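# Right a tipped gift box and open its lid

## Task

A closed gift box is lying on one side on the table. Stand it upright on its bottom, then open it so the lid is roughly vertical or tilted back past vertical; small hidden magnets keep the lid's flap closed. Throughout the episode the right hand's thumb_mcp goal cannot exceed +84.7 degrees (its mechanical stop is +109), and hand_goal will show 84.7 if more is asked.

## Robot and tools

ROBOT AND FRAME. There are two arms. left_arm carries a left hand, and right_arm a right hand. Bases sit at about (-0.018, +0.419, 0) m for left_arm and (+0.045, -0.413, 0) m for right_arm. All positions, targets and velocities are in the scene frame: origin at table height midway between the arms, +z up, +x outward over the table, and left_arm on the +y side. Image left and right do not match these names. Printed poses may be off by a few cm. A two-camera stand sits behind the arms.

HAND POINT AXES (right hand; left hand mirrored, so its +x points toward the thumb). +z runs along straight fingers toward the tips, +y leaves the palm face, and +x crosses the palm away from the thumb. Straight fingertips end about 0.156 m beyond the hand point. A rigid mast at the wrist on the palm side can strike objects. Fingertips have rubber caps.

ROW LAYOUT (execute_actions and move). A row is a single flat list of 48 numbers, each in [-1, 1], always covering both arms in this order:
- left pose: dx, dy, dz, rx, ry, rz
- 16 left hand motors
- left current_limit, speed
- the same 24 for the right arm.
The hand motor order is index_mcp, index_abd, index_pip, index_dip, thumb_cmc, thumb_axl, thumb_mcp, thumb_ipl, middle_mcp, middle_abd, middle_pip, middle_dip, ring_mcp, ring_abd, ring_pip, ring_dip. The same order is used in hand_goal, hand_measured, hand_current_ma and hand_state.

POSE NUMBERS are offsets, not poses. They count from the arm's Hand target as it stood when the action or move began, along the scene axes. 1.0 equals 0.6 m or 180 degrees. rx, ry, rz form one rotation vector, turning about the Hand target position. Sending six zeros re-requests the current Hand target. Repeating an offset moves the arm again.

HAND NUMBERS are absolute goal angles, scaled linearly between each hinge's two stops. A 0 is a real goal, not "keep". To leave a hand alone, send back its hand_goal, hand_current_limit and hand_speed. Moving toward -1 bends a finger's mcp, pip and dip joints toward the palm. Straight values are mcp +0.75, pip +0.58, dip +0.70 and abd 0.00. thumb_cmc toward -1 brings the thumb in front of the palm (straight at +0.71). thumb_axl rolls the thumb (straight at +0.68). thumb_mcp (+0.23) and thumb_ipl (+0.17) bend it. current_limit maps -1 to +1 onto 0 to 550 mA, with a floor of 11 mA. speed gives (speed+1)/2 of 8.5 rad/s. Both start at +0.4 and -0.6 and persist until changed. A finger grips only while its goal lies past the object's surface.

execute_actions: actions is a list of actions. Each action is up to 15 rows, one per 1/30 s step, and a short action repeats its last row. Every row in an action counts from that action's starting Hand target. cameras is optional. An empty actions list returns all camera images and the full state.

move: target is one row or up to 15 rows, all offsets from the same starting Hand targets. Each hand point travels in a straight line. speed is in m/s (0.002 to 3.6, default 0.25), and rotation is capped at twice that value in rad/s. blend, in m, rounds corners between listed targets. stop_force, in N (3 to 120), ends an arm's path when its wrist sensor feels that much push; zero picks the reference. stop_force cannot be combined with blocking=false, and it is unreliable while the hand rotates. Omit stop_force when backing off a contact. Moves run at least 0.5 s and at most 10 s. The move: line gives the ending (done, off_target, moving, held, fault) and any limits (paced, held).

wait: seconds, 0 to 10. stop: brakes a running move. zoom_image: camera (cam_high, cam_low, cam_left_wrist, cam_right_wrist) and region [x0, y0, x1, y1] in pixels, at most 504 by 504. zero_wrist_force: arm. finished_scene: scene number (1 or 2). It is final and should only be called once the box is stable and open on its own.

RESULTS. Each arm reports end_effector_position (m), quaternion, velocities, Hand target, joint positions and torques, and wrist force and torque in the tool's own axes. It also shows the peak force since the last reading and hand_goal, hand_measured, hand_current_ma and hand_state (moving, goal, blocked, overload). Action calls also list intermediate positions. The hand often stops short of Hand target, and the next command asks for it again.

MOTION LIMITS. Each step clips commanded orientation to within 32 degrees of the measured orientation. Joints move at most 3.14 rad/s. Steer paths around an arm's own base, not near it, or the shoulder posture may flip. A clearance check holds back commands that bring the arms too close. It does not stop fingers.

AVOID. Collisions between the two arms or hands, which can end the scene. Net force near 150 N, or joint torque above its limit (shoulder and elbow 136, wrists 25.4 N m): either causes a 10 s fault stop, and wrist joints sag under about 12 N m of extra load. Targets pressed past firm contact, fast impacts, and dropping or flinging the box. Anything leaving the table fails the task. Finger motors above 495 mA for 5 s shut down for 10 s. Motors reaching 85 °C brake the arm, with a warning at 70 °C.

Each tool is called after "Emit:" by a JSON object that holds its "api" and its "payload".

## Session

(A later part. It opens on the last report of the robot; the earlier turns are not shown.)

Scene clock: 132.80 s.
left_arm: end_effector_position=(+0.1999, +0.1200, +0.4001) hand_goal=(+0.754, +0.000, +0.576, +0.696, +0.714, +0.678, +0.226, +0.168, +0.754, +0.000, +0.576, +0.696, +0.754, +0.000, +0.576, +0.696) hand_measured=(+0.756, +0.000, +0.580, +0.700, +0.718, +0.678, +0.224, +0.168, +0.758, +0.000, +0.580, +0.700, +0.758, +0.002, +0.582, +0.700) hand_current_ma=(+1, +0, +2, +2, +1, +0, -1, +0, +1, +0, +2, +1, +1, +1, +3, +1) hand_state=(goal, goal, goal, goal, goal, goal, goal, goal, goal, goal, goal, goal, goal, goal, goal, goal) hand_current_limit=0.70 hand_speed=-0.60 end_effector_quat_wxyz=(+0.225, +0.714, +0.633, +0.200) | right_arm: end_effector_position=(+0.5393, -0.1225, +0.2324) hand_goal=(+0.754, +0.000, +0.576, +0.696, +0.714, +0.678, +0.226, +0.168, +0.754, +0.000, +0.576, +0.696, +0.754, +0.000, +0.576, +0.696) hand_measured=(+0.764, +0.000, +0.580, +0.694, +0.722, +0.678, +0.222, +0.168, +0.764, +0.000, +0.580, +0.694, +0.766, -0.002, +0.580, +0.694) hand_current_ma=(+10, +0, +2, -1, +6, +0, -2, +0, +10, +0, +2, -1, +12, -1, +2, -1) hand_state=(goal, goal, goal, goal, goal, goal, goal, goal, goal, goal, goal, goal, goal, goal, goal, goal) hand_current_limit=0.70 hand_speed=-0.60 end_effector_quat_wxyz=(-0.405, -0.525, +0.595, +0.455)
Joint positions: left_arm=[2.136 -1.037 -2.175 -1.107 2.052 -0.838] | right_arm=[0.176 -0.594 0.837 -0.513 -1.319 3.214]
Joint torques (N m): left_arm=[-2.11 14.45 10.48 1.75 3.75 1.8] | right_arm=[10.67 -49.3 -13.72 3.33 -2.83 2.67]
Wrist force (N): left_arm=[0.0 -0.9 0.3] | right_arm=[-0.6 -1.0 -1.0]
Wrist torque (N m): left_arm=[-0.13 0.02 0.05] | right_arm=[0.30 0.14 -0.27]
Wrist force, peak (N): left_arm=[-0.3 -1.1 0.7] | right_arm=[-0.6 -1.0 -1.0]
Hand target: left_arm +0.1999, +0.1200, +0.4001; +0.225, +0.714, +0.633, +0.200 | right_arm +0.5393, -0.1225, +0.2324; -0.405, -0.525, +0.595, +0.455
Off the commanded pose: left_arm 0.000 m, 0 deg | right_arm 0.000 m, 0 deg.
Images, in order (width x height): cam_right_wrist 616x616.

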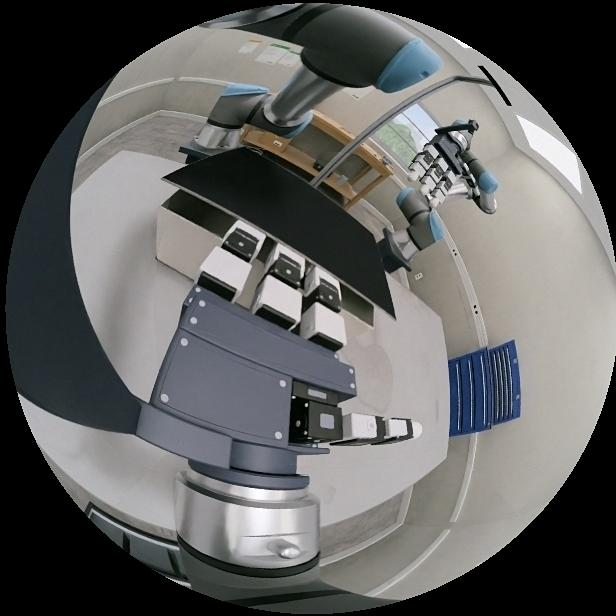

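Emit:
{"api": "move", "payload": {"target": [[0,0,0,0,0,0,0.754,0,0.576,0.696,0.714,0.678,0.226,0.168,0.754,0,0.576,0.696,0.754,0,0.576,0.696,0.7,-0.6,-0.0303,0.0038,0.0987,0,0,0,0.754,0,0.576,0.696,0.714,0.678,0.226,0.168,0.754,0,0.576,0.696,0.754,0,0.576,0.696,0.7,-0.6],[0,0,0,0,0,0,0.754,0,0.576,0.696,0.714,0.678,0.226,0.168,0.754,0,0.576,0.696,0.754,0,0.576,0.696,0.7,-0.6,-0.0744,0.0094,0.166,0,0,0,0.754,0,0.576,0.696,0.714,0.678,0.226,0.168,0.754,0,0.576,0.696,0.754,0,0.576,0.696,0.7,-0.6]], "speed": 0.07, "blend": [0.02,0], "cameras": ["cam_low","cam_high","cam_right_wrist"]}}

Emit:
{"api": "zoom_image", "payload": {"camera": "cam_low", "region": [245, 150, 415, 280]}}

Scene clock: 144.37 s.
left_arm: end_effector_position=(+0.1999, +0.1200, +0.4001) hand_goal=(+0.754, +0.000, +0.576, +0.696, +0.714, +0.678, +0.226, +0.168, +0.754, +0.000, +0.576, +0.696, +0.754, +0.000, +0.576, +0.696) hand_measured=(+0.756, +0.000, +0.580, +0.700, +0.718, +0.678, +0.224, +0.168, +0.758, +0.000, +0.580, +0.700, +0.758, +0.002, +0.582, +0.700) hand_current_ma=(+1, +0, +2, +2, +1, +0, -1, +0, +1, +0, +2, +1, +1, +1, +3, +1) hand_state=(goal, goal, goal, goal, goal, goal, goal, goal, goal, goal, goal, goal, goal, goal, goal, goal) hand_current_limit=0.70 hand_speed=-0.60 end_effector_quat_wxyz=(+0.225, +0.714, +0.633, +0.200) | right_arm: end_effector_position=(+0.4946, -0.1168, +0.3320) hand_goal=(+0.754, +0.000, +0.576, +0.696, +0.714, +0.678, +0.226, +0.168, +0.754, +0.000, +0.576, +0.696, +0.754, +0.000, +0.576, +0.696) hand_measured=(+0.768, +0.000, +0.580, +0.696, +0.722, +0.678, +0.222, +0.168, +0.768, +0.000, +0.582, +0.696, +0.770, -0.002, +0.580, +0.696) hand_current_ma=(+16, +0, +2, +0, +6, +0, -2, +0, +16, +0, +3, +0, +18, -1, +3, +0) hand_state=(goal, goal, goal, goal, goal, goal, goal, goal, goal, goal, goal, goal, goal, goal, goal, goal) hand_current_limit=0.70 hand_speed=-0.60 end_effector_quat_wxyz=(-0.405, -0.525, +0.595, +0.455)
Joint positions: left_arm=[2.136 -1.036 -2.175 -1.107 2.052 -0.838] | right_arm=[0.193 -0.776 0.916 -0.411 -1.303 3.219]
Joint torques (N m): left_arm=[7.1 13.89 10.04 1.84 3.02 1.67] | right_arm=[-5.64 -46.48 -26.21 -0.79 0.5 2.09]
Wrist force (N): left_arm=[0.0 -0.9 0.3] | right_arm=[-0.5 -0.7 -0.9]
Wrist torque (N m): left_arm=[-0.13 0.02 0.04] | right_arm=[0.25 0.16 -0.24]
Wrist force, peak (N): left_arm=[0.0 -1.1 0.4] | right_arm=[-0.7 -2.4 -2.1]
Hand target: left_arm +0.1999, +0.1200, +0.4001; +0.225, +0.714, +0.633, +0.200 | right_arm +0.4947, -0.1169, +0.3320; -0.405, -0.525, +0.595, +0.455
Off the commanded pose: left_arm 0.000 m, 0 deg | right_arm 0.000 m, 0 deg.
move: done
Images, in order (width x height): cam_high 672x504, cam_low 672x504, cam_right_wrist 616x616.

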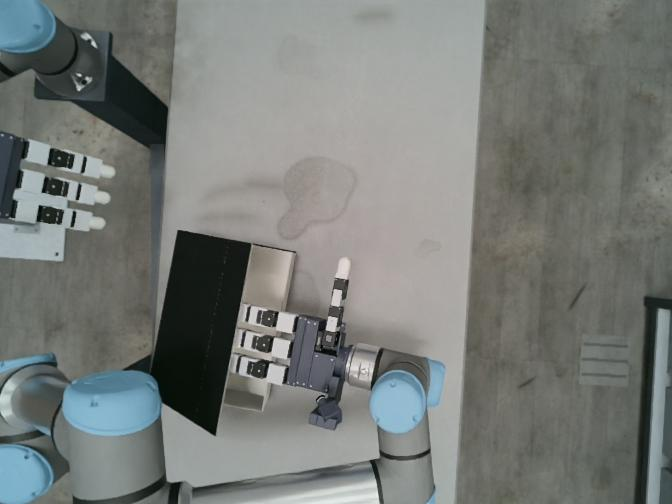

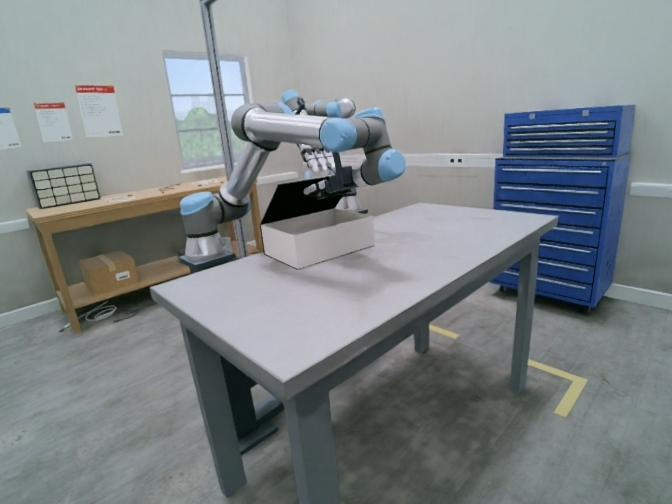

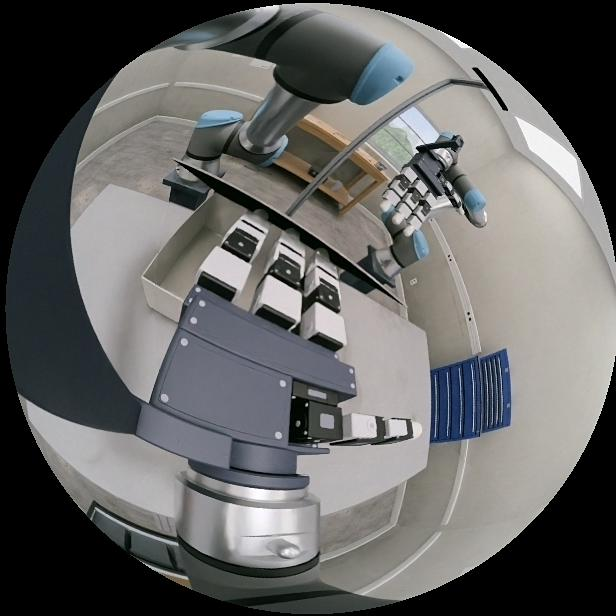

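Scaled by 2.965.

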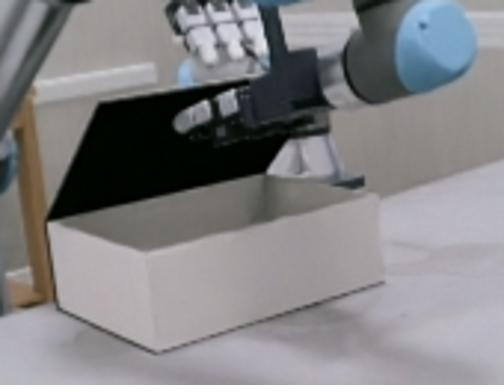

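Emit:
{"api": "move", "payload": {"target": [[0,0,0,0,0,0,0.754,0,0.576,0.696,0.714,0.678,0.226,0.168,0.754,0,0.576,0.696,0.754,0,0.576,0.696,0.7,-0.6,-0.0599,0.0075,0.0535,0,0,0,0.754,0,0.576,0.696,0.714,0.678,0.226,0.168,0.754,0,0.576,0.696,0.754,0,0.576,0.696,0.7,-0.6],[0,0,0,0,0,0,0.754,0,0.576,0.696,0.714,0.678,0.226,0.168,0.754,0,0.576,0.696,0.754,0,0.576,0.696,0.7,-0.6,-0.1314,0.0166,0.0895,0,0,0,0.754,0,0.576,0.696,0.714,0.678,0.226,0.168,0.754,0,0.576,0.696,0.754,0,0.576,0.696,0.7,-0.6],[0,0,0,0,0,0,0.754,0,0.576,0.696,0.714,0.678,0.226,0.168,0.754,0,0.576,0.696,0.754,0,0.576,0.696,0.7,-0.6,-0.21,0.0265,0.1057,0,0,0,0.754,0,0.576,0.696,0.714,0.678,0.226,0.168,0.754,0,0.576,0.696,0.754,0,0.576,0.696,0.7,-0.6]], "speed": 0.07, "blend": [0.02,0.02,0], "cameras": ["cam_low","cam_high"]}}

Emit:
{"api": "zoom_image", "payload": {"camera": "cam_low", "region": [245, 140, 415, 280]}}

Scene clock: 147.27 s.
left_arm: end_effector_position=(+0.1999, +0.1200, +0.4001) hand_goal=(+0.754, +0.000, +0.576, +0.696, +0.714, +0.678, +0.226, +0.168, +0.754, +0.000, +0.576, +0.696, +0.754, +0.000, +0.576, +0.696) hand_measured=(+0.756, +0.000, +0.580, +0.700, +0.718, +0.678, +0.224, +0.168, +0.758, +0.000, +0.580, +0.700, +0.758, +0.002, +0.582, +0.700) hand_current_ma=(+1, +0, +2, +2, +1, +0, -1, +0, +1, +0, +2, +1, +1, +1, +3, +1) hand_state=(goal, goal, goal, goal, goal, goal, goal, goal, goal, goal, goal, goal, goal, goal, goal, goal) hand_current_limit=0.70 hand_speed=-0.60 end_effector_quat_wxyz=(+0.225, +0.714, +0.633, +0.200) | right_arm: end_effector_position=(+0.3687, -0.1009, +0.3954) hand_goal=(+0.754, +0.000, +0.576, +0.696, +0.714, +0.678, +0.226, +0.168, +0.754, +0.000, +0.576, +0.696, +0.754, +0.000, +0.576, +0.696) hand_measured=(+0.768, +0.000, +0.580, +0.696, +0.722, +0.678, +0.222, +0.168, +0.768, +0.000, +0.582, +0.696, +0.770, +0.000, +0.580, +0.696) hand_current_ma=(+16, +0, +2, +0, +6, +0, -2, +0, +16, +0, +3, +0, +18, +0, +3, +0) hand_state=(goal, goal, goal, goal, goal, goal, goal, goal, goal, goal, goal, goal, goal, goal, goal, goal) hand_current_limit=0.70 hand_speed=-0.60 end_effector_quat_wxyz=(-0.405, -0.525, +0.595, +0.455)
Joint positions: left_arm=[2.136 -1.036 -2.175 -1.107 2.052 -0.838] | right_arm=[0.252 -1.1 1.286 -0.462 -1.246 3.236]
Joint torques (N m): left_arm=[7.28 13.96 10.63 1.95 2.61 1.8] | right_arm=[-11.73 -39.55 -20.6 3.03 -3.18 0.17]
Wrist force (N): left_arm=[0.0 -0.9 0.5] | right_arm=[-0.6 0.1 -0.6]
Wrist torque (N m): left_arm=[-0.14 0.03 0.04] | right_arm=[0.24 0.11 -0.22]
Wrist force, peak (N): left_arm=[-0.2 -1.1 0.6] | right_arm=[-0.8 -1.1 -2.0]
Hand target: left_arm +0.1999, +0.1200, +0.4001; +0.225, +0.714, +0.633, +0.200 | right_arm +0.3687, -0.1010, +0.3954; -0.405, -0.525, +0.595, +0.455
Off the commanded pose: left_arm 0.000 m, 0 deg | right_arm 0.000 m, 0 deg.
move: done
Images, in order (width x height): cam_high 672x504, cam_low 672x504.

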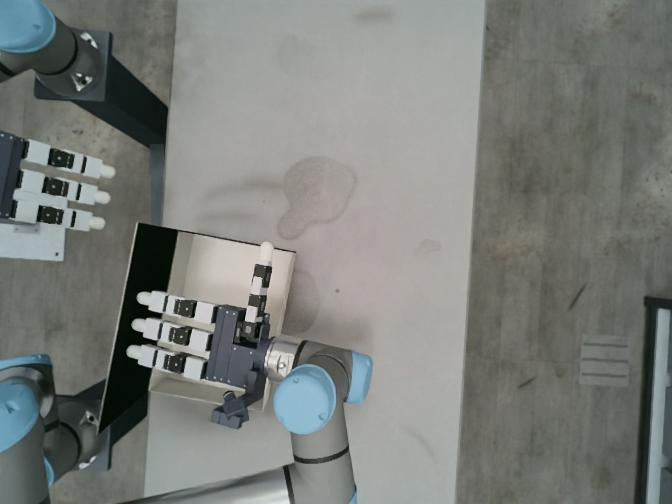

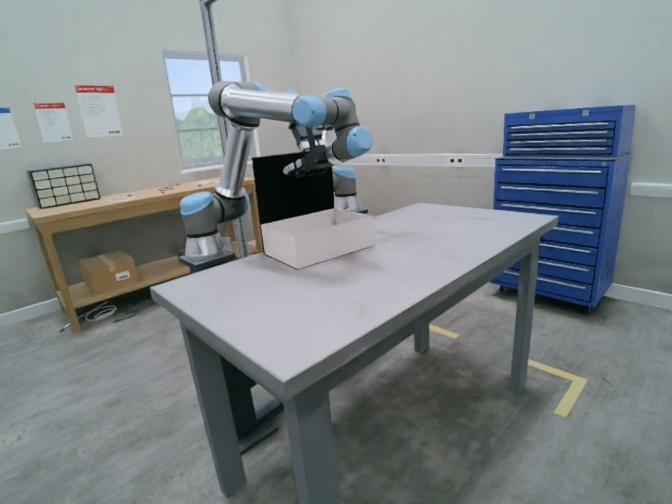

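Scaled by 2.965.

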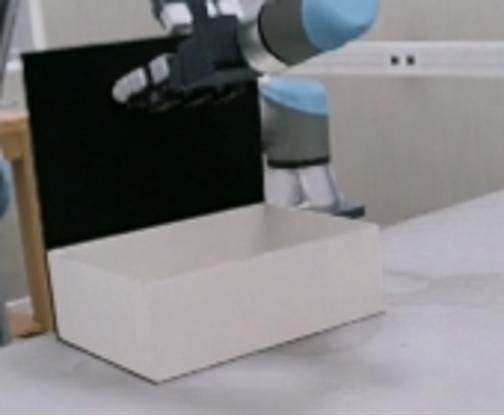

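Emit:
{"api": "move", "payload": {"target": [0,0,0,0,0,0,0.754,0,0.576,0.696,0.714,0.678,0.226,0.168,0.754,0,0.576,0.696,0.754,0,0.576,0.696,0.7,-0.6,0.05,-0.006,0,0,0,0,0.754,0,0.576,0.696,0.714,0.678,0.226,0.168,0.754,0,0.576,0.696,0.754,0,0.576,0.696,0.7,-0.6], "speed": 0.06, "cameras": ["cam_low","cam_high","cam_right_wrist"]}}

Emit:
{"api": "zoom_image", "payload": {"camera": "cam_high", "region": [80, 200, 310, 430]}}

Emit:
{"api": "zoom_image", "payload": {"camera": "cam_low", "region": [245, 140, 415, 280]}}

Scene clock: 149.43 s.
left_arm: end_effector_position=(+0.1999, +0.1200, +0.4001) hand_goal=(+0.754, +0.000, +0.576, +0.696, +0.714, +0.678, +0.226, +0.168, +0.754, +0.000, +0.576, +0.696, +0.754, +0.000, +0.576, +0.696) hand_measured=(+0.756, +0.000, +0.580, +0.700, +0.718, +0.678, +0.224, +0.168, +0.758, +0.000, +0.580, +0.700, +0.758, +0.002, +0.582, +0.700) hand_current_ma=(+1, +0, +2, +2, +1, +0, -1, +0, +1, +0, +2, +1, +1, +1, +3, +1) hand_state=(goal, goal, goal, goal, goal, goal, goal, goal, goal, goal, goal, goal, goal, goal, goal, goal) hand_current_limit=0.70 hand_speed=-0.60 end_effector_quat_wxyz=(+0.225, +0.714, +0.633, +0.200) | right_arm: end_effector_position=(+0.3987, -0.1047, +0.3954) hand_goal=(+0.754, +0.000, +0.576, +0.696, +0.714, +0.678, +0.226, +0.168, +0.754, +0.000, +0.576, +0.696, +0.754, +0.000, +0.576, +0.696) hand_measured=(+0.768, +0.000, +0.580, +0.696, +0.722, +0.678, +0.222, +0.168, +0.768, +0.000, +0.582, +0.696, +0.770, +0.000, +0.580, +0.696) hand_current_ma=(+16, +0, +2, +0, +6, +0, -2, +0, +16, +0, +3, +0, +18, +0, +3, +0) hand_state=(goal, goal, goal, goal, goal, goal, goal, goal, goal, goal, goal, goal, goal, goal, goal, goal) hand_current_limit=0.70 hand_speed=-0.60 end_effector_quat_wxyz=(-0.405, -0.525, +0.595, +0.455)
Joint positions: left_arm=[2.136 -1.036 -2.175 -1.107 2.052 -0.838] | right_arm=[0.235 -1.035 1.186 -0.426 -1.261 3.231]
Joint torques (N m): left_arm=[6.72 14.61 10.98 2.18 2.35 1.65] | right_arm=[12.21 -46.49 -20.47 -0.9 3.12 -0.84]
Wrist force (N): left_arm=[-0.1 -0.7 0.3] | right_arm=[-0.9 -0.1 -0.5]
Wrist torque (N m): left_arm=[-0.11 0.03 0.03] | right_arm=[0.21 0.15 -0.11]
Wrist force, peak (N): left_arm=[0.2 -1.0 0.4] | right_arm=[-1.2 0.0 -1.2]
Hand target: left_arm +0.1999, +0.1200, +0.4001; +0.225, +0.714, +0.633, +0.200 | right_arm +0.3987, -0.1046, +0.3954; -0.405, -0.525, +0.595, +0.455
Off the commanded pose: left_arm 0.000 m, 0 deg | right_arm 0.000 m, 0 deg.
move: done
Images, in order (width x height): cam_high 672x504, cam_low 672x504, cam_right_wrist 616x616.

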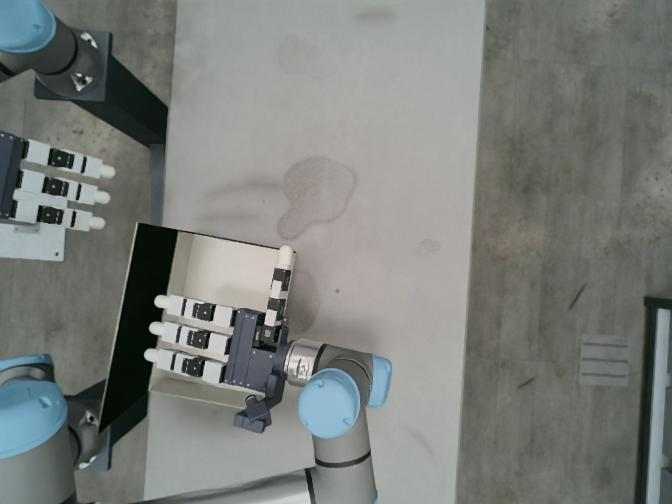

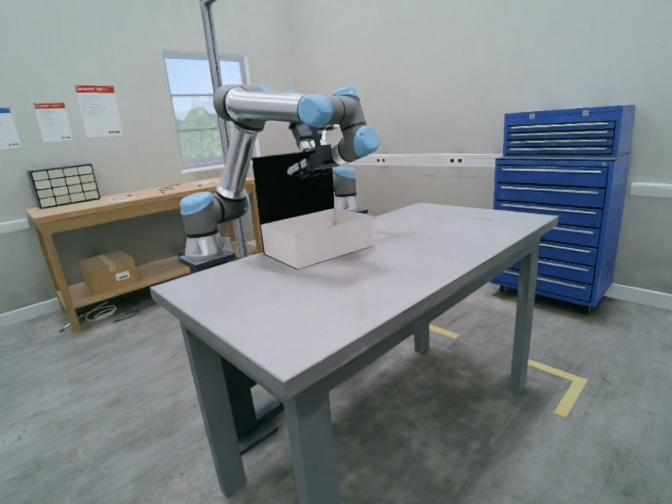

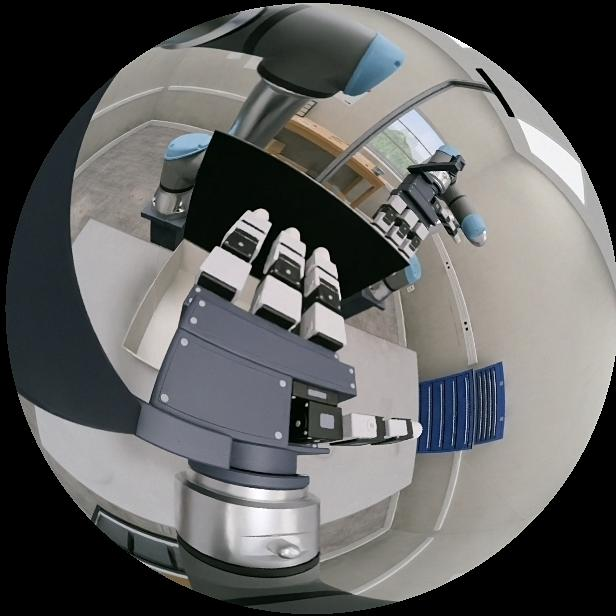

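Scaled by 2.191.

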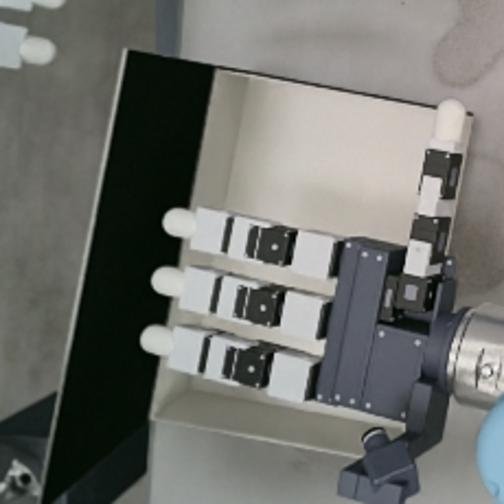

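Scaled by 2.965.

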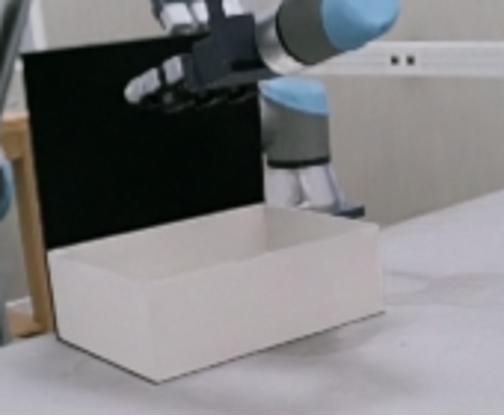

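Emit:
{"api": "move", "payload": {"target": [[0,0,0,0,0,0,0.754,0,0.576,0.696,0.714,0.678,0.226,0.168,0.754,0,0.576,0.696,0.754,0,0.576,0.696,0.7,-0.6,-0.086,0.0108,0,0,0,0,0.754,0,0.576,0.696,0.714,0.678,0.226,0.168,0.754,0,0.576,0.696,0.754,0,0.576,0.696,0.7,-0.6],[0,0,0,0,0,0,0.754,0,0.576,0.696,0.714,0.678,0.226,0.168,0.754,0,0.576,0.696,0.754,0,0.576,0.696,0.7,-0.6,-0.04,0.005,0,0,0,0,0.754,0,0.576,0.696,0.714,0.678,0.226,0.168,0.754,0,0.576,0.696,0.754,0,0.576,0.696,0.7,-0.6]], "speed": 0.06, "cameras": ["cam_low","cam_high"]}}

Emit:
{"api": "zoom_image", "payload": {"camera": "cam_high", "region": [80, 200, 310, 430]}}

Emit:
{"api": "zoom_image", "payload": {"camera": "cam_low", "region": [245, 140, 415, 280]}}

Scene clock: 156.83 s.
left_arm: end_effector_position=(+0.1999, +0.1200, +0.4001) hand_goal=(+0.754, +0.000, +0.576, +0.696, +0.714, +0.678, +0.226, +0.168, +0.754, +0.000, +0.576, +0.696, +0.754, +0.000, +0.576, +0.696) hand_measured=(+0.756, +0.000, +0.580, +0.700, +0.718, +0.678, +0.224, +0.168, +0.758, +0.000, +0.580, +0.700, +0.758, +0.002, +0.582, +0.700) hand_current_ma=(+1, +0, +2, +2, +1, +0, -1, +0, +1, +0, +2, +1, +2, +0, +3, +1) hand_state=(goal, goal, goal, goal, goal, goal, goal, goal, goal, goal, goal, goal, goal, goal, goal, goal) hand_current_limit=0.70 hand_speed=-0.60 end_effector_quat_wxyz=(+0.225, +0.714, +0.633, +0.200) | right_arm: end_effector_position=(+0.3747, -0.1017, +0.3954) hand_goal=(+0.754, +0.000, +0.576, +0.696, +0.714, +0.678, +0.226, +0.168, +0.754, +0.000, +0.576, +0.696, +0.754, +0.000, +0.576, +0.696) hand_measured=(+0.768, +0.000, +0.580, +0.696, +0.722, +0.678, +0.222, +0.168, +0.768, +0.000, +0.582, +0.696, +0.770, +0.000, +0.580, +0.696) hand_current_ma=(+16, +0, +2, +0, +6, +0, -2, +0, +16, +0, +3, +0, +18, +0, +3, +0) hand_state=(goal, goal, goal, goal, goal, goal, goal, goal, goal, goal, goal, goal, goal, goal, goal, goal) hand_current_limit=0.70 hand_speed=-0.60 end_effector_quat_wxyz=(-0.405, -0.525, +0.595, +0.455)
Joint positions: left_arm=[2.136 -1.036 -2.175 -1.107 2.052 -0.838] | right_arm=[0.248 -1.087 1.267 -0.455 -1.249 3.235]
Joint torques (N m): left_arm=[7.11 13.06 11.4 2.42 1.37 1.56] | right_arm=[11.06 -44.24 -19.27 -0.98 2.56 -0.54]
Wrist force (N): left_arm=[0.0 -0.8 0.3] | right_arm=[-0.8 -0.1 -0.6]
Wrist torque (N m): left_arm=[-0.13 0.03 0.05] | right_arm=[0.23 0.13 -0.11]
Wrist force, peak (N): left_arm=[-0.1 -1.1 0.5] | right_arm=[-1.1 -0.1 -1.4]
Hand target: left_arm +0.1999, +0.1200, +0.4001; +0.225, +0.714, +0.633, +0.200 | right_arm +0.3747, -0.1016, +0.3954; -0.405, -0.525, +0.595, +0.455
Off the commanded pose: left_arm 0.000 m, 0 deg | right_arm 0.000 m, 0 deg.
move: done
Images, in order (width x height): cam_high 672x504, cam_low 672x504.

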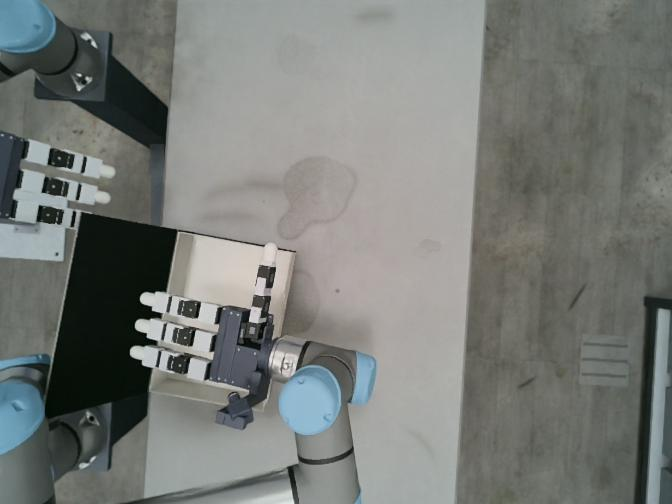

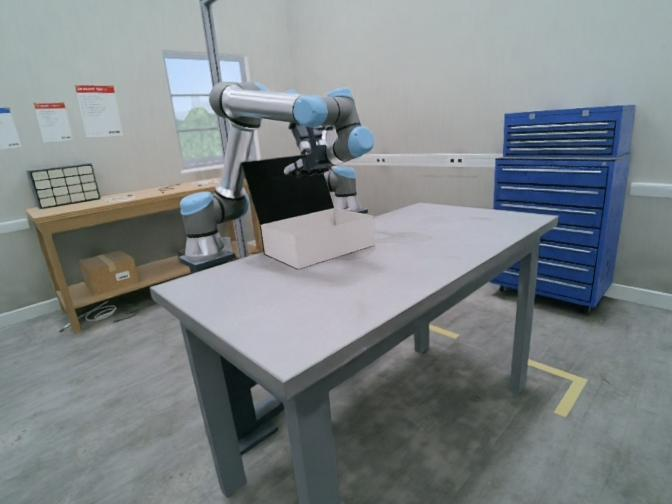

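Scaled by 2.191.

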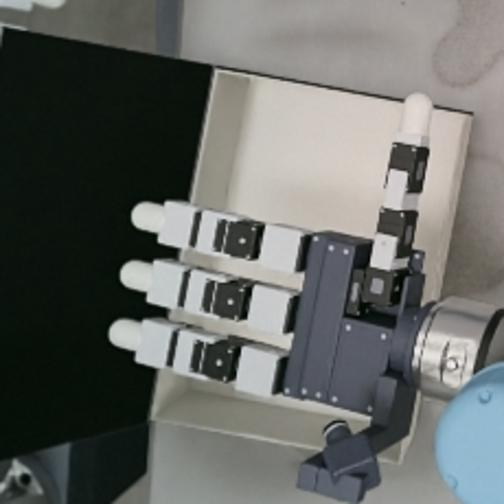

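Scaled by 2.965.

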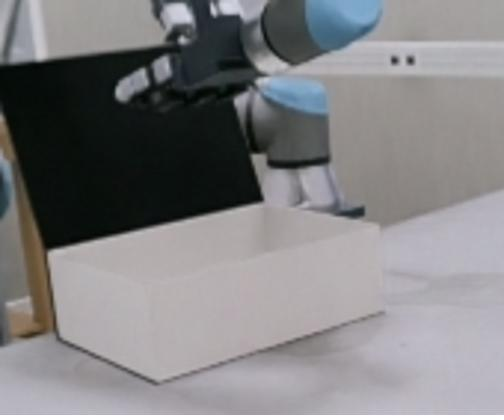

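Emit:
{"api": "wait", "payload": {"seconds": 0.3, "cameras": ["cam_high"]}}

Emit:
{"api": "zoom_image", "payload": {"camera": "cam_high", "region": [30, 190, 310, 430]}}

Scene clock: 157.37 s.
left_arm: end_effector_position=(+0.1999, +0.1200, +0.4001) hand_goal=(+0.754, +0.000, +0.576, +0.696, +0.714, +0.678, +0.226, +0.168, +0.754, +0.000, +0.576, +0.696, +0.754, +0.000, +0.576, +0.696) hand_measured=(+0.756, +0.000, +0.580, +0.700, +0.718, +0.678, +0.224, +0.168, +0.758, +0.000, +0.580, +0.700, +0.758, +0.002, +0.582, +0.700) hand_current_ma=(+1, +0, +2, +2, +1, +0, -1, +0, +1, +0, +2, +1, +2, +0, +3, +1) hand_state=(goal, goal, goal, goal, goal, goal, goal, goal, goal, goal, goal, goal, goal, goal, goal, goal) hand_current_limit=0.70 hand_speed=-0.60 end_effector_quat_wxyz=(+0.225, +0.714, +0.633, +0.200) | right_arm: end_effector_position=(+0.3747, -0.1016, +0.3954) hand_goal=(+0.754, +0.000, +0.576, +0.696, +0.714, +0.678, +0.226, +0.168, +0.754, +0.000, +0.576, +0.696, +0.754, +0.000, +0.576, +0.696) hand_measured=(+0.768, +0.000, +0.580, +0.696, +0.722, +0.678, +0.222, +0.168, +0.768, +0.000, +0.582, +0.696, +0.770, +0.000, +0.580, +0.696) hand_current_ma=(+16, +0, +2, +0, +6, +0, -2, +0, +16, +0, +3, +0, +18, +0, +3, +0) hand_state=(goal, goal, goal, goal, goal, goal, goal, goal, goal, goal, goal, goal, goal, goal, goal, goal) hand_current_limit=0.70 hand_speed=-0.60 end_effector_quat_wxyz=(-0.405, -0.525, +0.595, +0.455)
Joint positions: left_arm=[2.136 -1.036 -2.175 -1.107 2.052 -0.838] | right_arm=[0.248 -1.087 1.267 -0.455 -1.249 3.235]
Joint torques (N m): left_arm=[6.94 14.29 10.83 2.47 1.27 1.27] | right_arm=[10.58 -48.11 -23.23 -1 2.76 2.5]
Wrist force (N): left_arm=[-0.1 -0.7 0.4] | right_arm=[-0.8 -0.1 -0.8]
Wrist torque (N m): left_arm=[-0.11 0.03 0.03] | right_arm=[0.23 0.15 -0.12]
Wrist force, peak (N): left_arm=[-0.2 -1.0 0.5] | right_arm=[-1.1 0.1 -0.6]
Hand target: left_arm +0.1999, +0.1200, +0.4001; +0.225, +0.714, +0.633, +0.200 | right_arm +0.3747, -0.1016, +0.3954; -0.405, -0.525, +0.595, +0.455
Off the commanded pose: left_arm 0.000 m, 0 deg | right_arm 0.000 m, 0 deg.
wait: 0.30 s; at rest from the start
Images, in order (width x height): cam_high 672x504.

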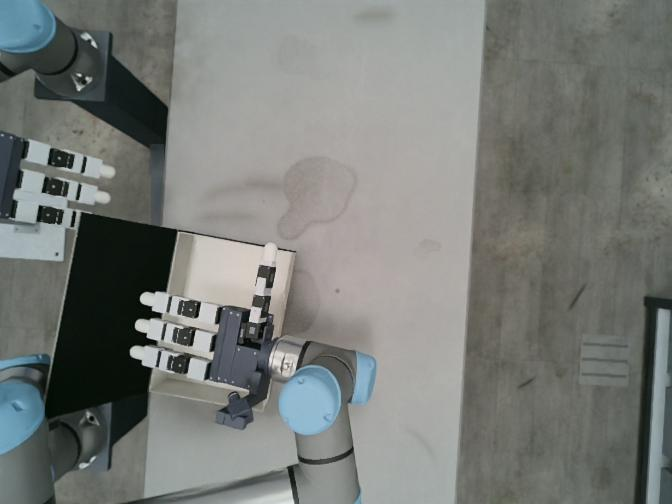

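Scaled by 1.800.

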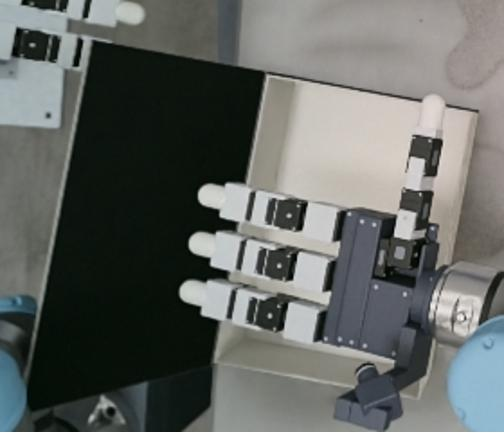

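Emit:
{"api": "wait", "payload": {"seconds": 0, "cameras": ["cam_left_wrist"]}}

Emit:
{"api": "zoom_image", "payload": {"camera": "cam_left_wrist", "region": [230, 120, 480, 330]}}

Scene clock: 157.77 s.
left_arm: end_effector_position=(+0.1999, +0.1200, +0.4001) hand_goal=(+0.754, +0.000, +0.576, +0.696, +0.714, +0.678, +0.226, +0.168, +0.754, +0.000, +0.576, +0.696, +0.754, +0.000, +0.576, +0.696) hand_measured=(+0.756, +0.000, +0.580, +0.700, +0.718, +0.678, +0.224, +0.168, +0.758, +0.000, +0.580, +0.700, +0.758, +0.002, +0.582, +0.700) hand_current_ma=(+1, +0, +2, +2, +1, +0, -1, +0, +1, +0, +2, +1, +2, +0, +3, +1) hand_state=(goal, goal, goal, goal, goal, goal, goal, goal, goal, goal, goal, goal, goal, goal, goal, goal) hand_current_limit=0.70 hand_speed=-0.60 end_effector_quat_wxyz=(+0.225, +0.714, +0.633, +0.200) | right_arm: end_effector_position=(+0.3747, -0.1016, +0.3954) hand_goal=(+0.754, +0.000, +0.576, +0.696, +0.714, +0.678, +0.226, +0.168, +0.754, +0.000, +0.576, +0.696, +0.754, +0.000, +0.576, +0.696) hand_measured=(+0.768, +0.000, +0.580, +0.696, +0.722, +0.678, +0.222, +0.168, +0.768, +0.000, +0.582, +0.696, +0.770, +0.000, +0.580, +0.696) hand_current_ma=(+16, +0, +2, +0, +6, +0, -2, +0, +16, +0, +3, +0, +18, +0, +3, +0) hand_state=(goal, goal, goal, goal, goal, goal, goal, goal, goal, goal, goal, goal, goal, goal, goal, goal) hand_current_limit=0.70 hand_speed=-0.60 end_effector_quat_wxyz=(-0.405, -0.525, +0.595, +0.455)
Joint positions: left_arm=[2.136 -1.036 -2.175 -1.107 2.052 -0.838] | right_arm=[0.248 -1.087 1.267 -0.455 -1.249 3.235]
Joint torques (N m): left_arm=[6.89 13.34 10.78 2.33 1.3 1.27] | right_arm=[10.37 -50.37 -23.62 -1.08 2.75 2.62]
Wrist force (N): left_arm=[-0.1 -0.6 0.4] | right_arm=[-0.7 -0.2 -0.6]
Wrist torque (N m): left_arm=[-0.10 0.03 0.03] | right_arm=[0.21 0.12 -0.11]
Wrist force, peak (N): left_arm=[-0.3 -0.9 0.4] | right_arm=[-1.0 0.0 -0.5]
Hand target: left_arm +0.1999, +0.1200, +0.4001; +0.225, +0.714, +0.633, +0.200 | right_arm +0.3747, -0.1016, +0.3954; -0.405, -0.525, +0.595, +0.455
Off the commanded pose: left_arm 0.000 m, 0 deg | right_arm 0.000 m, 0 deg.
Images, in order (width x height): cam_left_wrist 616x616.

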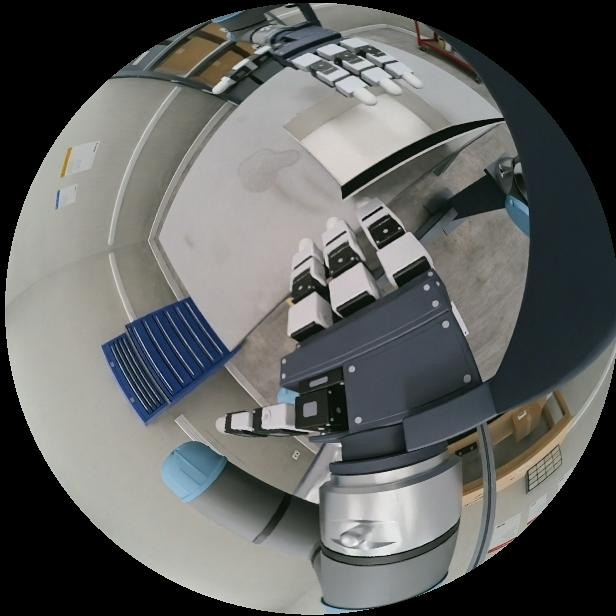

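Scaled by 2.016 from the camera's 616x616 image, which has a finer 880x880 frame.

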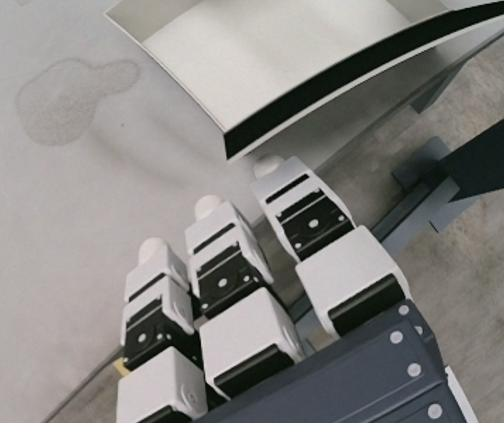

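Emit:
{"api": "move", "payload": {"target": [-0.0333,0.004,0,0,0,0,0.754,0,0.576,0.696,0.714,0.678,0.226,0.168,0.754,0,0.576,0.696,0.754,0,0.576,0.696,0.7,-0.6,0,0,0,0,0,0,0.754,0,0.576,0.696,0.714,0.678,0.226,0.168,0.754,0,0.576,0.696,0.754,0,0.576,0.696,0.7,-0.6], "speed": 0.03, "cameras": ["cam_high","cam_left_wrist"]}}

Emit:
{"api": "zoom_image", "payload": {"camera": "cam_high", "region": [30, 190, 310, 430]}}

Emit:
{"api": "zoom_image", "payload": {"camera": "cam_left_wrist", "region": [230, 120, 480, 330]}}

Scene clock: 159.13 s.
left_arm: end_effector_position=(+0.1799, +0.1225, +0.4002) hand_goal=(+0.754, +0.000, +0.576, +0.696, +0.714, +0.678, +0.226, +0.168, +0.754, +0.000, +0.576, +0.696, +0.754, +0.000, +0.576, +0.696) hand_measured=(+0.756, +0.000, +0.580, +0.700, +0.718, +0.678, +0.224, +0.168, +0.758, +0.000, +0.580, +0.700, +0.758, +0.002, +0.582, +0.700) hand_current_ma=(+1, +0, +2, +2, +1, +0, -1, +0, +1, +0, +2, +1, +2, +0, +3, +1) hand_state=(goal, goal, goal, goal, goal, goal, goal, goal, goal, goal, goal, goal, goal, goal, goal, goal) hand_current_limit=0.70 hand_speed=-0.60 end_effector_quat_wxyz=(+0.225, +0.714, +0.632, +0.200) | right_arm: end_effector_position=(+0.3747, -0.1016, +0.3954) hand_goal=(+0.754, +0.000, +0.576, +0.696, +0.714, +0.678, +0.226, +0.168, +0.754, +0.000, +0.576, +0.696, +0.754, +0.000, +0.576, +0.696) hand_measured=(+0.768, +0.000, +0.580, +0.696, +0.722, +0.678, +0.222, +0.168, +0.768, +0.000, +0.582, +0.696, +0.770, +0.000, +0.580, +0.696) hand_current_ma=(+16, +0, +2, +0, +6, +0, -2, +0, +16, +0, +3, +0, +18, +0, +3, +0) hand_state=(goal, goal, goal, goal, goal, goal, goal, goal, goal, goal, goal, goal, goal, goal, goal, goal) hand_current_limit=0.70 hand_speed=-0.60 end_effector_quat_wxyz=(-0.405, -0.525, +0.595, +0.455)
Joint positions: left_arm=[2.074 -1.024 -2.173 -1.153 2.076 -0.904] | right_arm=[0.248 -1.087 1.267 -0.455 -1.249 3.235]
Joint torques (N m): left_arm=[12.34 -4.74 30.63 4.35 -0.74 1.64] | right_arm=[10.36 -50.21 -22.69 -0.98 2.77 2.54]
Wrist force (N): left_arm=[-0.2 -0.6 0.5] | right_arm=[-0.7 0.1 -1.0]
Wrist torque (N m): left_arm=[-0.11 0.04 -0.05] | right_arm=[0.28 0.14 -0.10]
Wrist force, peak (N): left_arm=[-0.3 -1.2 0.4] | right_arm=[-0.9 0.3 -0.9]
Hand target: left_arm +0.1800, +0.1224, +0.4001; +0.225, +0.714, +0.633, +0.200 | right_arm +0.3747, -0.1016, +0.3954; -0.405, -0.525, +0.595, +0.455
Off the commanded pose: left_arm 0.000 m, 0 deg | right_arm 0.000 m, 0 deg.
move: done
Images, in order (width x height): cam_high 672x504, cam_left_wrist 616x616.

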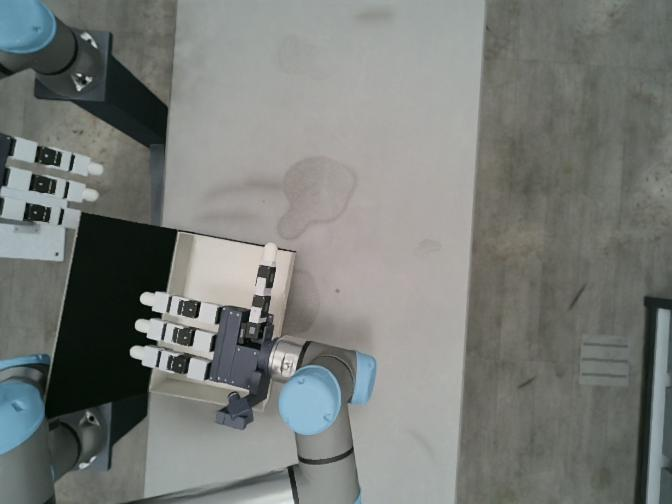

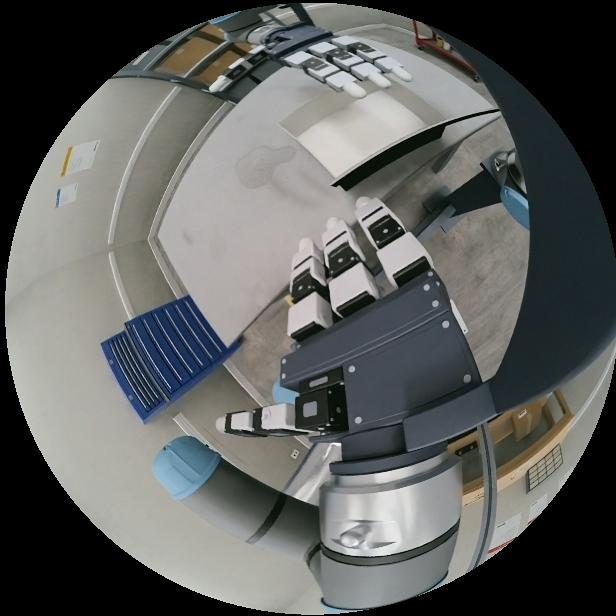

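Scaled by 1.800.

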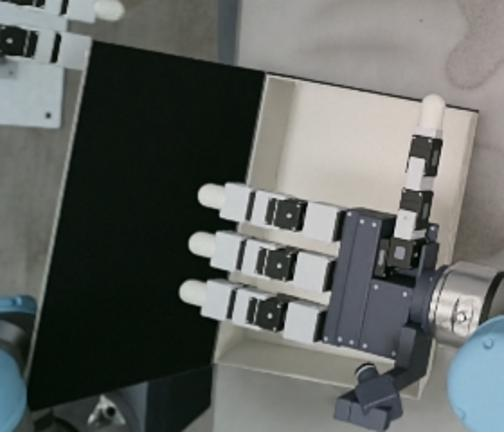

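Scaled by 2.016 from the camera's 616x616 image, which has a finer 880x880 frame.

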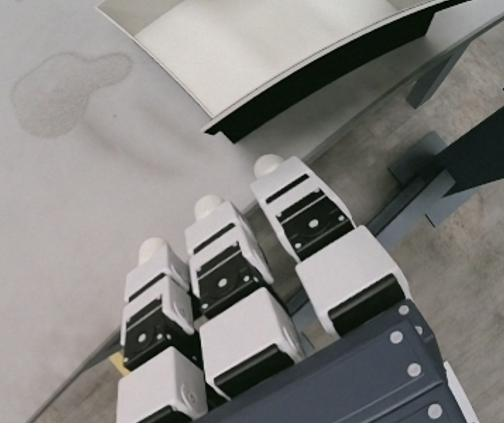

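Emit:
{"api": "move", "payload": {"target": [-0.04,0.15,0.03,0,0,0,0.754,0,0.576,0.696,0.714,0.678,0.226,0.168,0.754,0,0.576,0.696,0.754,0,0.576,0.696,0.7,-0.6,0.31,-0.04,0.06,0,0,0,0.754,0,0.576,0.696,0.714,0.678,0.226,0.168,0.754,0,0.576,0.696,0.754,0,0.576,0.696,0.7,-0.6], "speed": 0.25, "cameras": ["cam_high","cam_low"]}}

Emit:
{"api": "zoom_image", "payload": {"camera": "cam_low", "region": [235, 140, 405, 280]}}

Scene clock: 160.63 s.
left_arm: end_effector_position=(+0.1560, +0.2124, +0.4180) hand_goal=(+0.754, +0.000, +0.576, +0.696, +0.714, +0.678, +0.226, +0.168, +0.754, +0.000, +0.576, +0.696, +0.754, +0.000, +0.576, +0.696) hand_measured=(+0.756, +0.000, +0.580, +0.700, +0.718, +0.678, +0.224, +0.168, +0.758, +0.000, +0.580, +0.700, +0.758, +0.002, +0.582, +0.700) hand_current_ma=(+1, +0, +2, +2, +1, +0, -1, +0, +1, +0, +2, +1, +2, +0, +3, +1) hand_state=(goal, goal, goal, goal, goal, goal, goal, goal, goal, goal, goal, goal, goal, goal, goal, goal) hand_current_limit=0.70 hand_speed=-0.60 end_effector_quat_wxyz=(+0.225, +0.713, +0.633, +0.200) | right_arm: end_effector_position=(+0.5496, -0.1278, +0.4270) hand_goal=(+0.754, +0.000, +0.576, +0.696, +0.714, +0.678, +0.226, +0.168, +0.754, +0.000, +0.576, +0.696, +0.754, +0.000, +0.576, +0.696) hand_measured=(+0.768, +0.000, +0.580, +0.696, +0.724, +0.678, +0.224, +0.168, +0.768, +0.000, +0.580, +0.696, +0.768, +0.000, +0.580, +0.696) hand_current_ma=(+17, +0, +2, +0, +8, +0, -1, +0, +15, +0, +3, +0, +16, +0, +2, +0) hand_state=(goal, goal, goal, goal, goal, goal, goal, goal, goal, goal, goal, goal, goal, goal, goal, goal) hand_current_limit=0.70 hand_speed=-0.60 end_effector_quat_wxyz=(-0.397, -0.517, +0.603, +0.460)
Joint positions: left_arm=[2.181 -0.727 -2.23 -1.341 2.035 -0.792] | right_arm=[0.158 -0.547 0.244 0.03 -1.307 3.217]
Joint torques (N m): left_arm=[-12.44 1.01 31.56 1.74 3.79 -0.21] | right_arm=[9.83 -65.62 -20.3 -0.4 -2.26 -0.22]
Wrist force (N): left_arm=[-0.1 -0.9 0.5] | right_arm=[-0.8 -0.3 -0.5]
Wrist torque (N m): left_arm=[-0.16 0.03 -0.01] | right_arm=[0.18 0.15 -0.12]
Wrist force, peak (N): left_arm=[1.0 -1.4 0.1] | right_arm=[0.0 -0.3 -6.6]
Hand target: left_arm +0.1560, +0.2124, +0.4181; +0.225, +0.714, +0.633, +0.200 | right_arm +0.5496, -0.1278, +0.4270; -0.397, -0.517, +0.603, +0.460 (not the last commanded pose)
Off the commanded pose: left_arm 0.000 m, 0 deg | right_arm 0.012 m, 2 deg.
move: held (right_arm; a check stopped the path); limits=held
pose unreachable (right arm): on one or more control steps of this call, first in action 0 (counted from 0), this arm could not follow its commanded pose, so it was not sent that pose on those steps. It may still have moved: this result reports where it is.
cause: moving toward the commanded pose would bring two parts of the arm too close to each other (joints 3 (elbow) to 6 (wrist 3) lie between them).
Images, in order (width x height): cam_high 672x504, cam_low 672x504.

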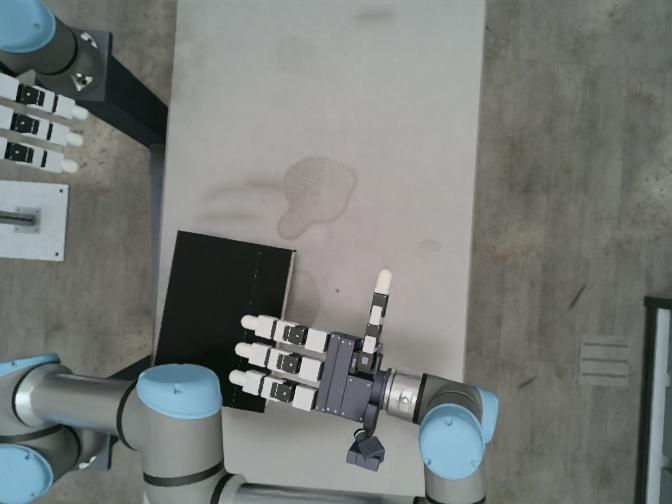

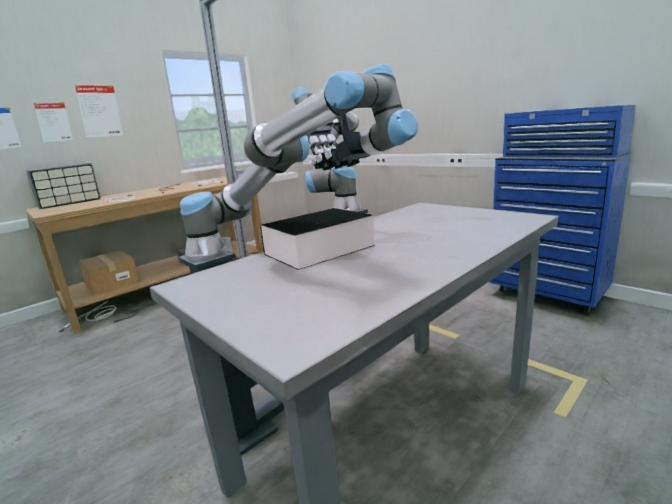

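Scaled by 2.965.

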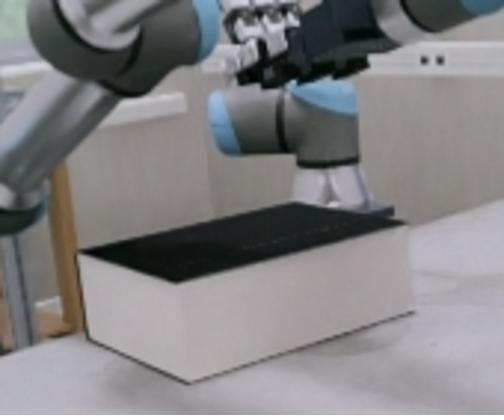

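Emit:
{"api": "zoom_image", "payload": {"camera": "cam_low", "region": [255, 200, 385, 275]}}

Emit:
{"api": "zoom_image", "payload": {"camera": "cam_high", "region": [150, 215, 330, 425]}}

Scaled by 3.877.

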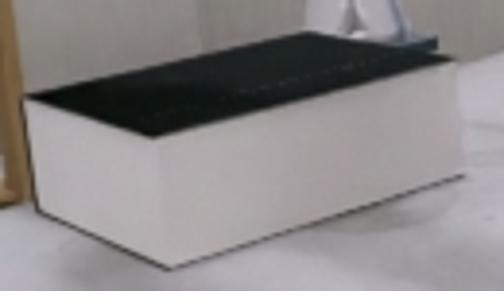

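Scaled by 2.400.

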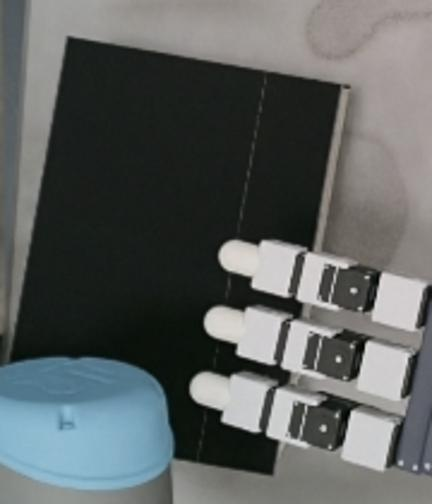

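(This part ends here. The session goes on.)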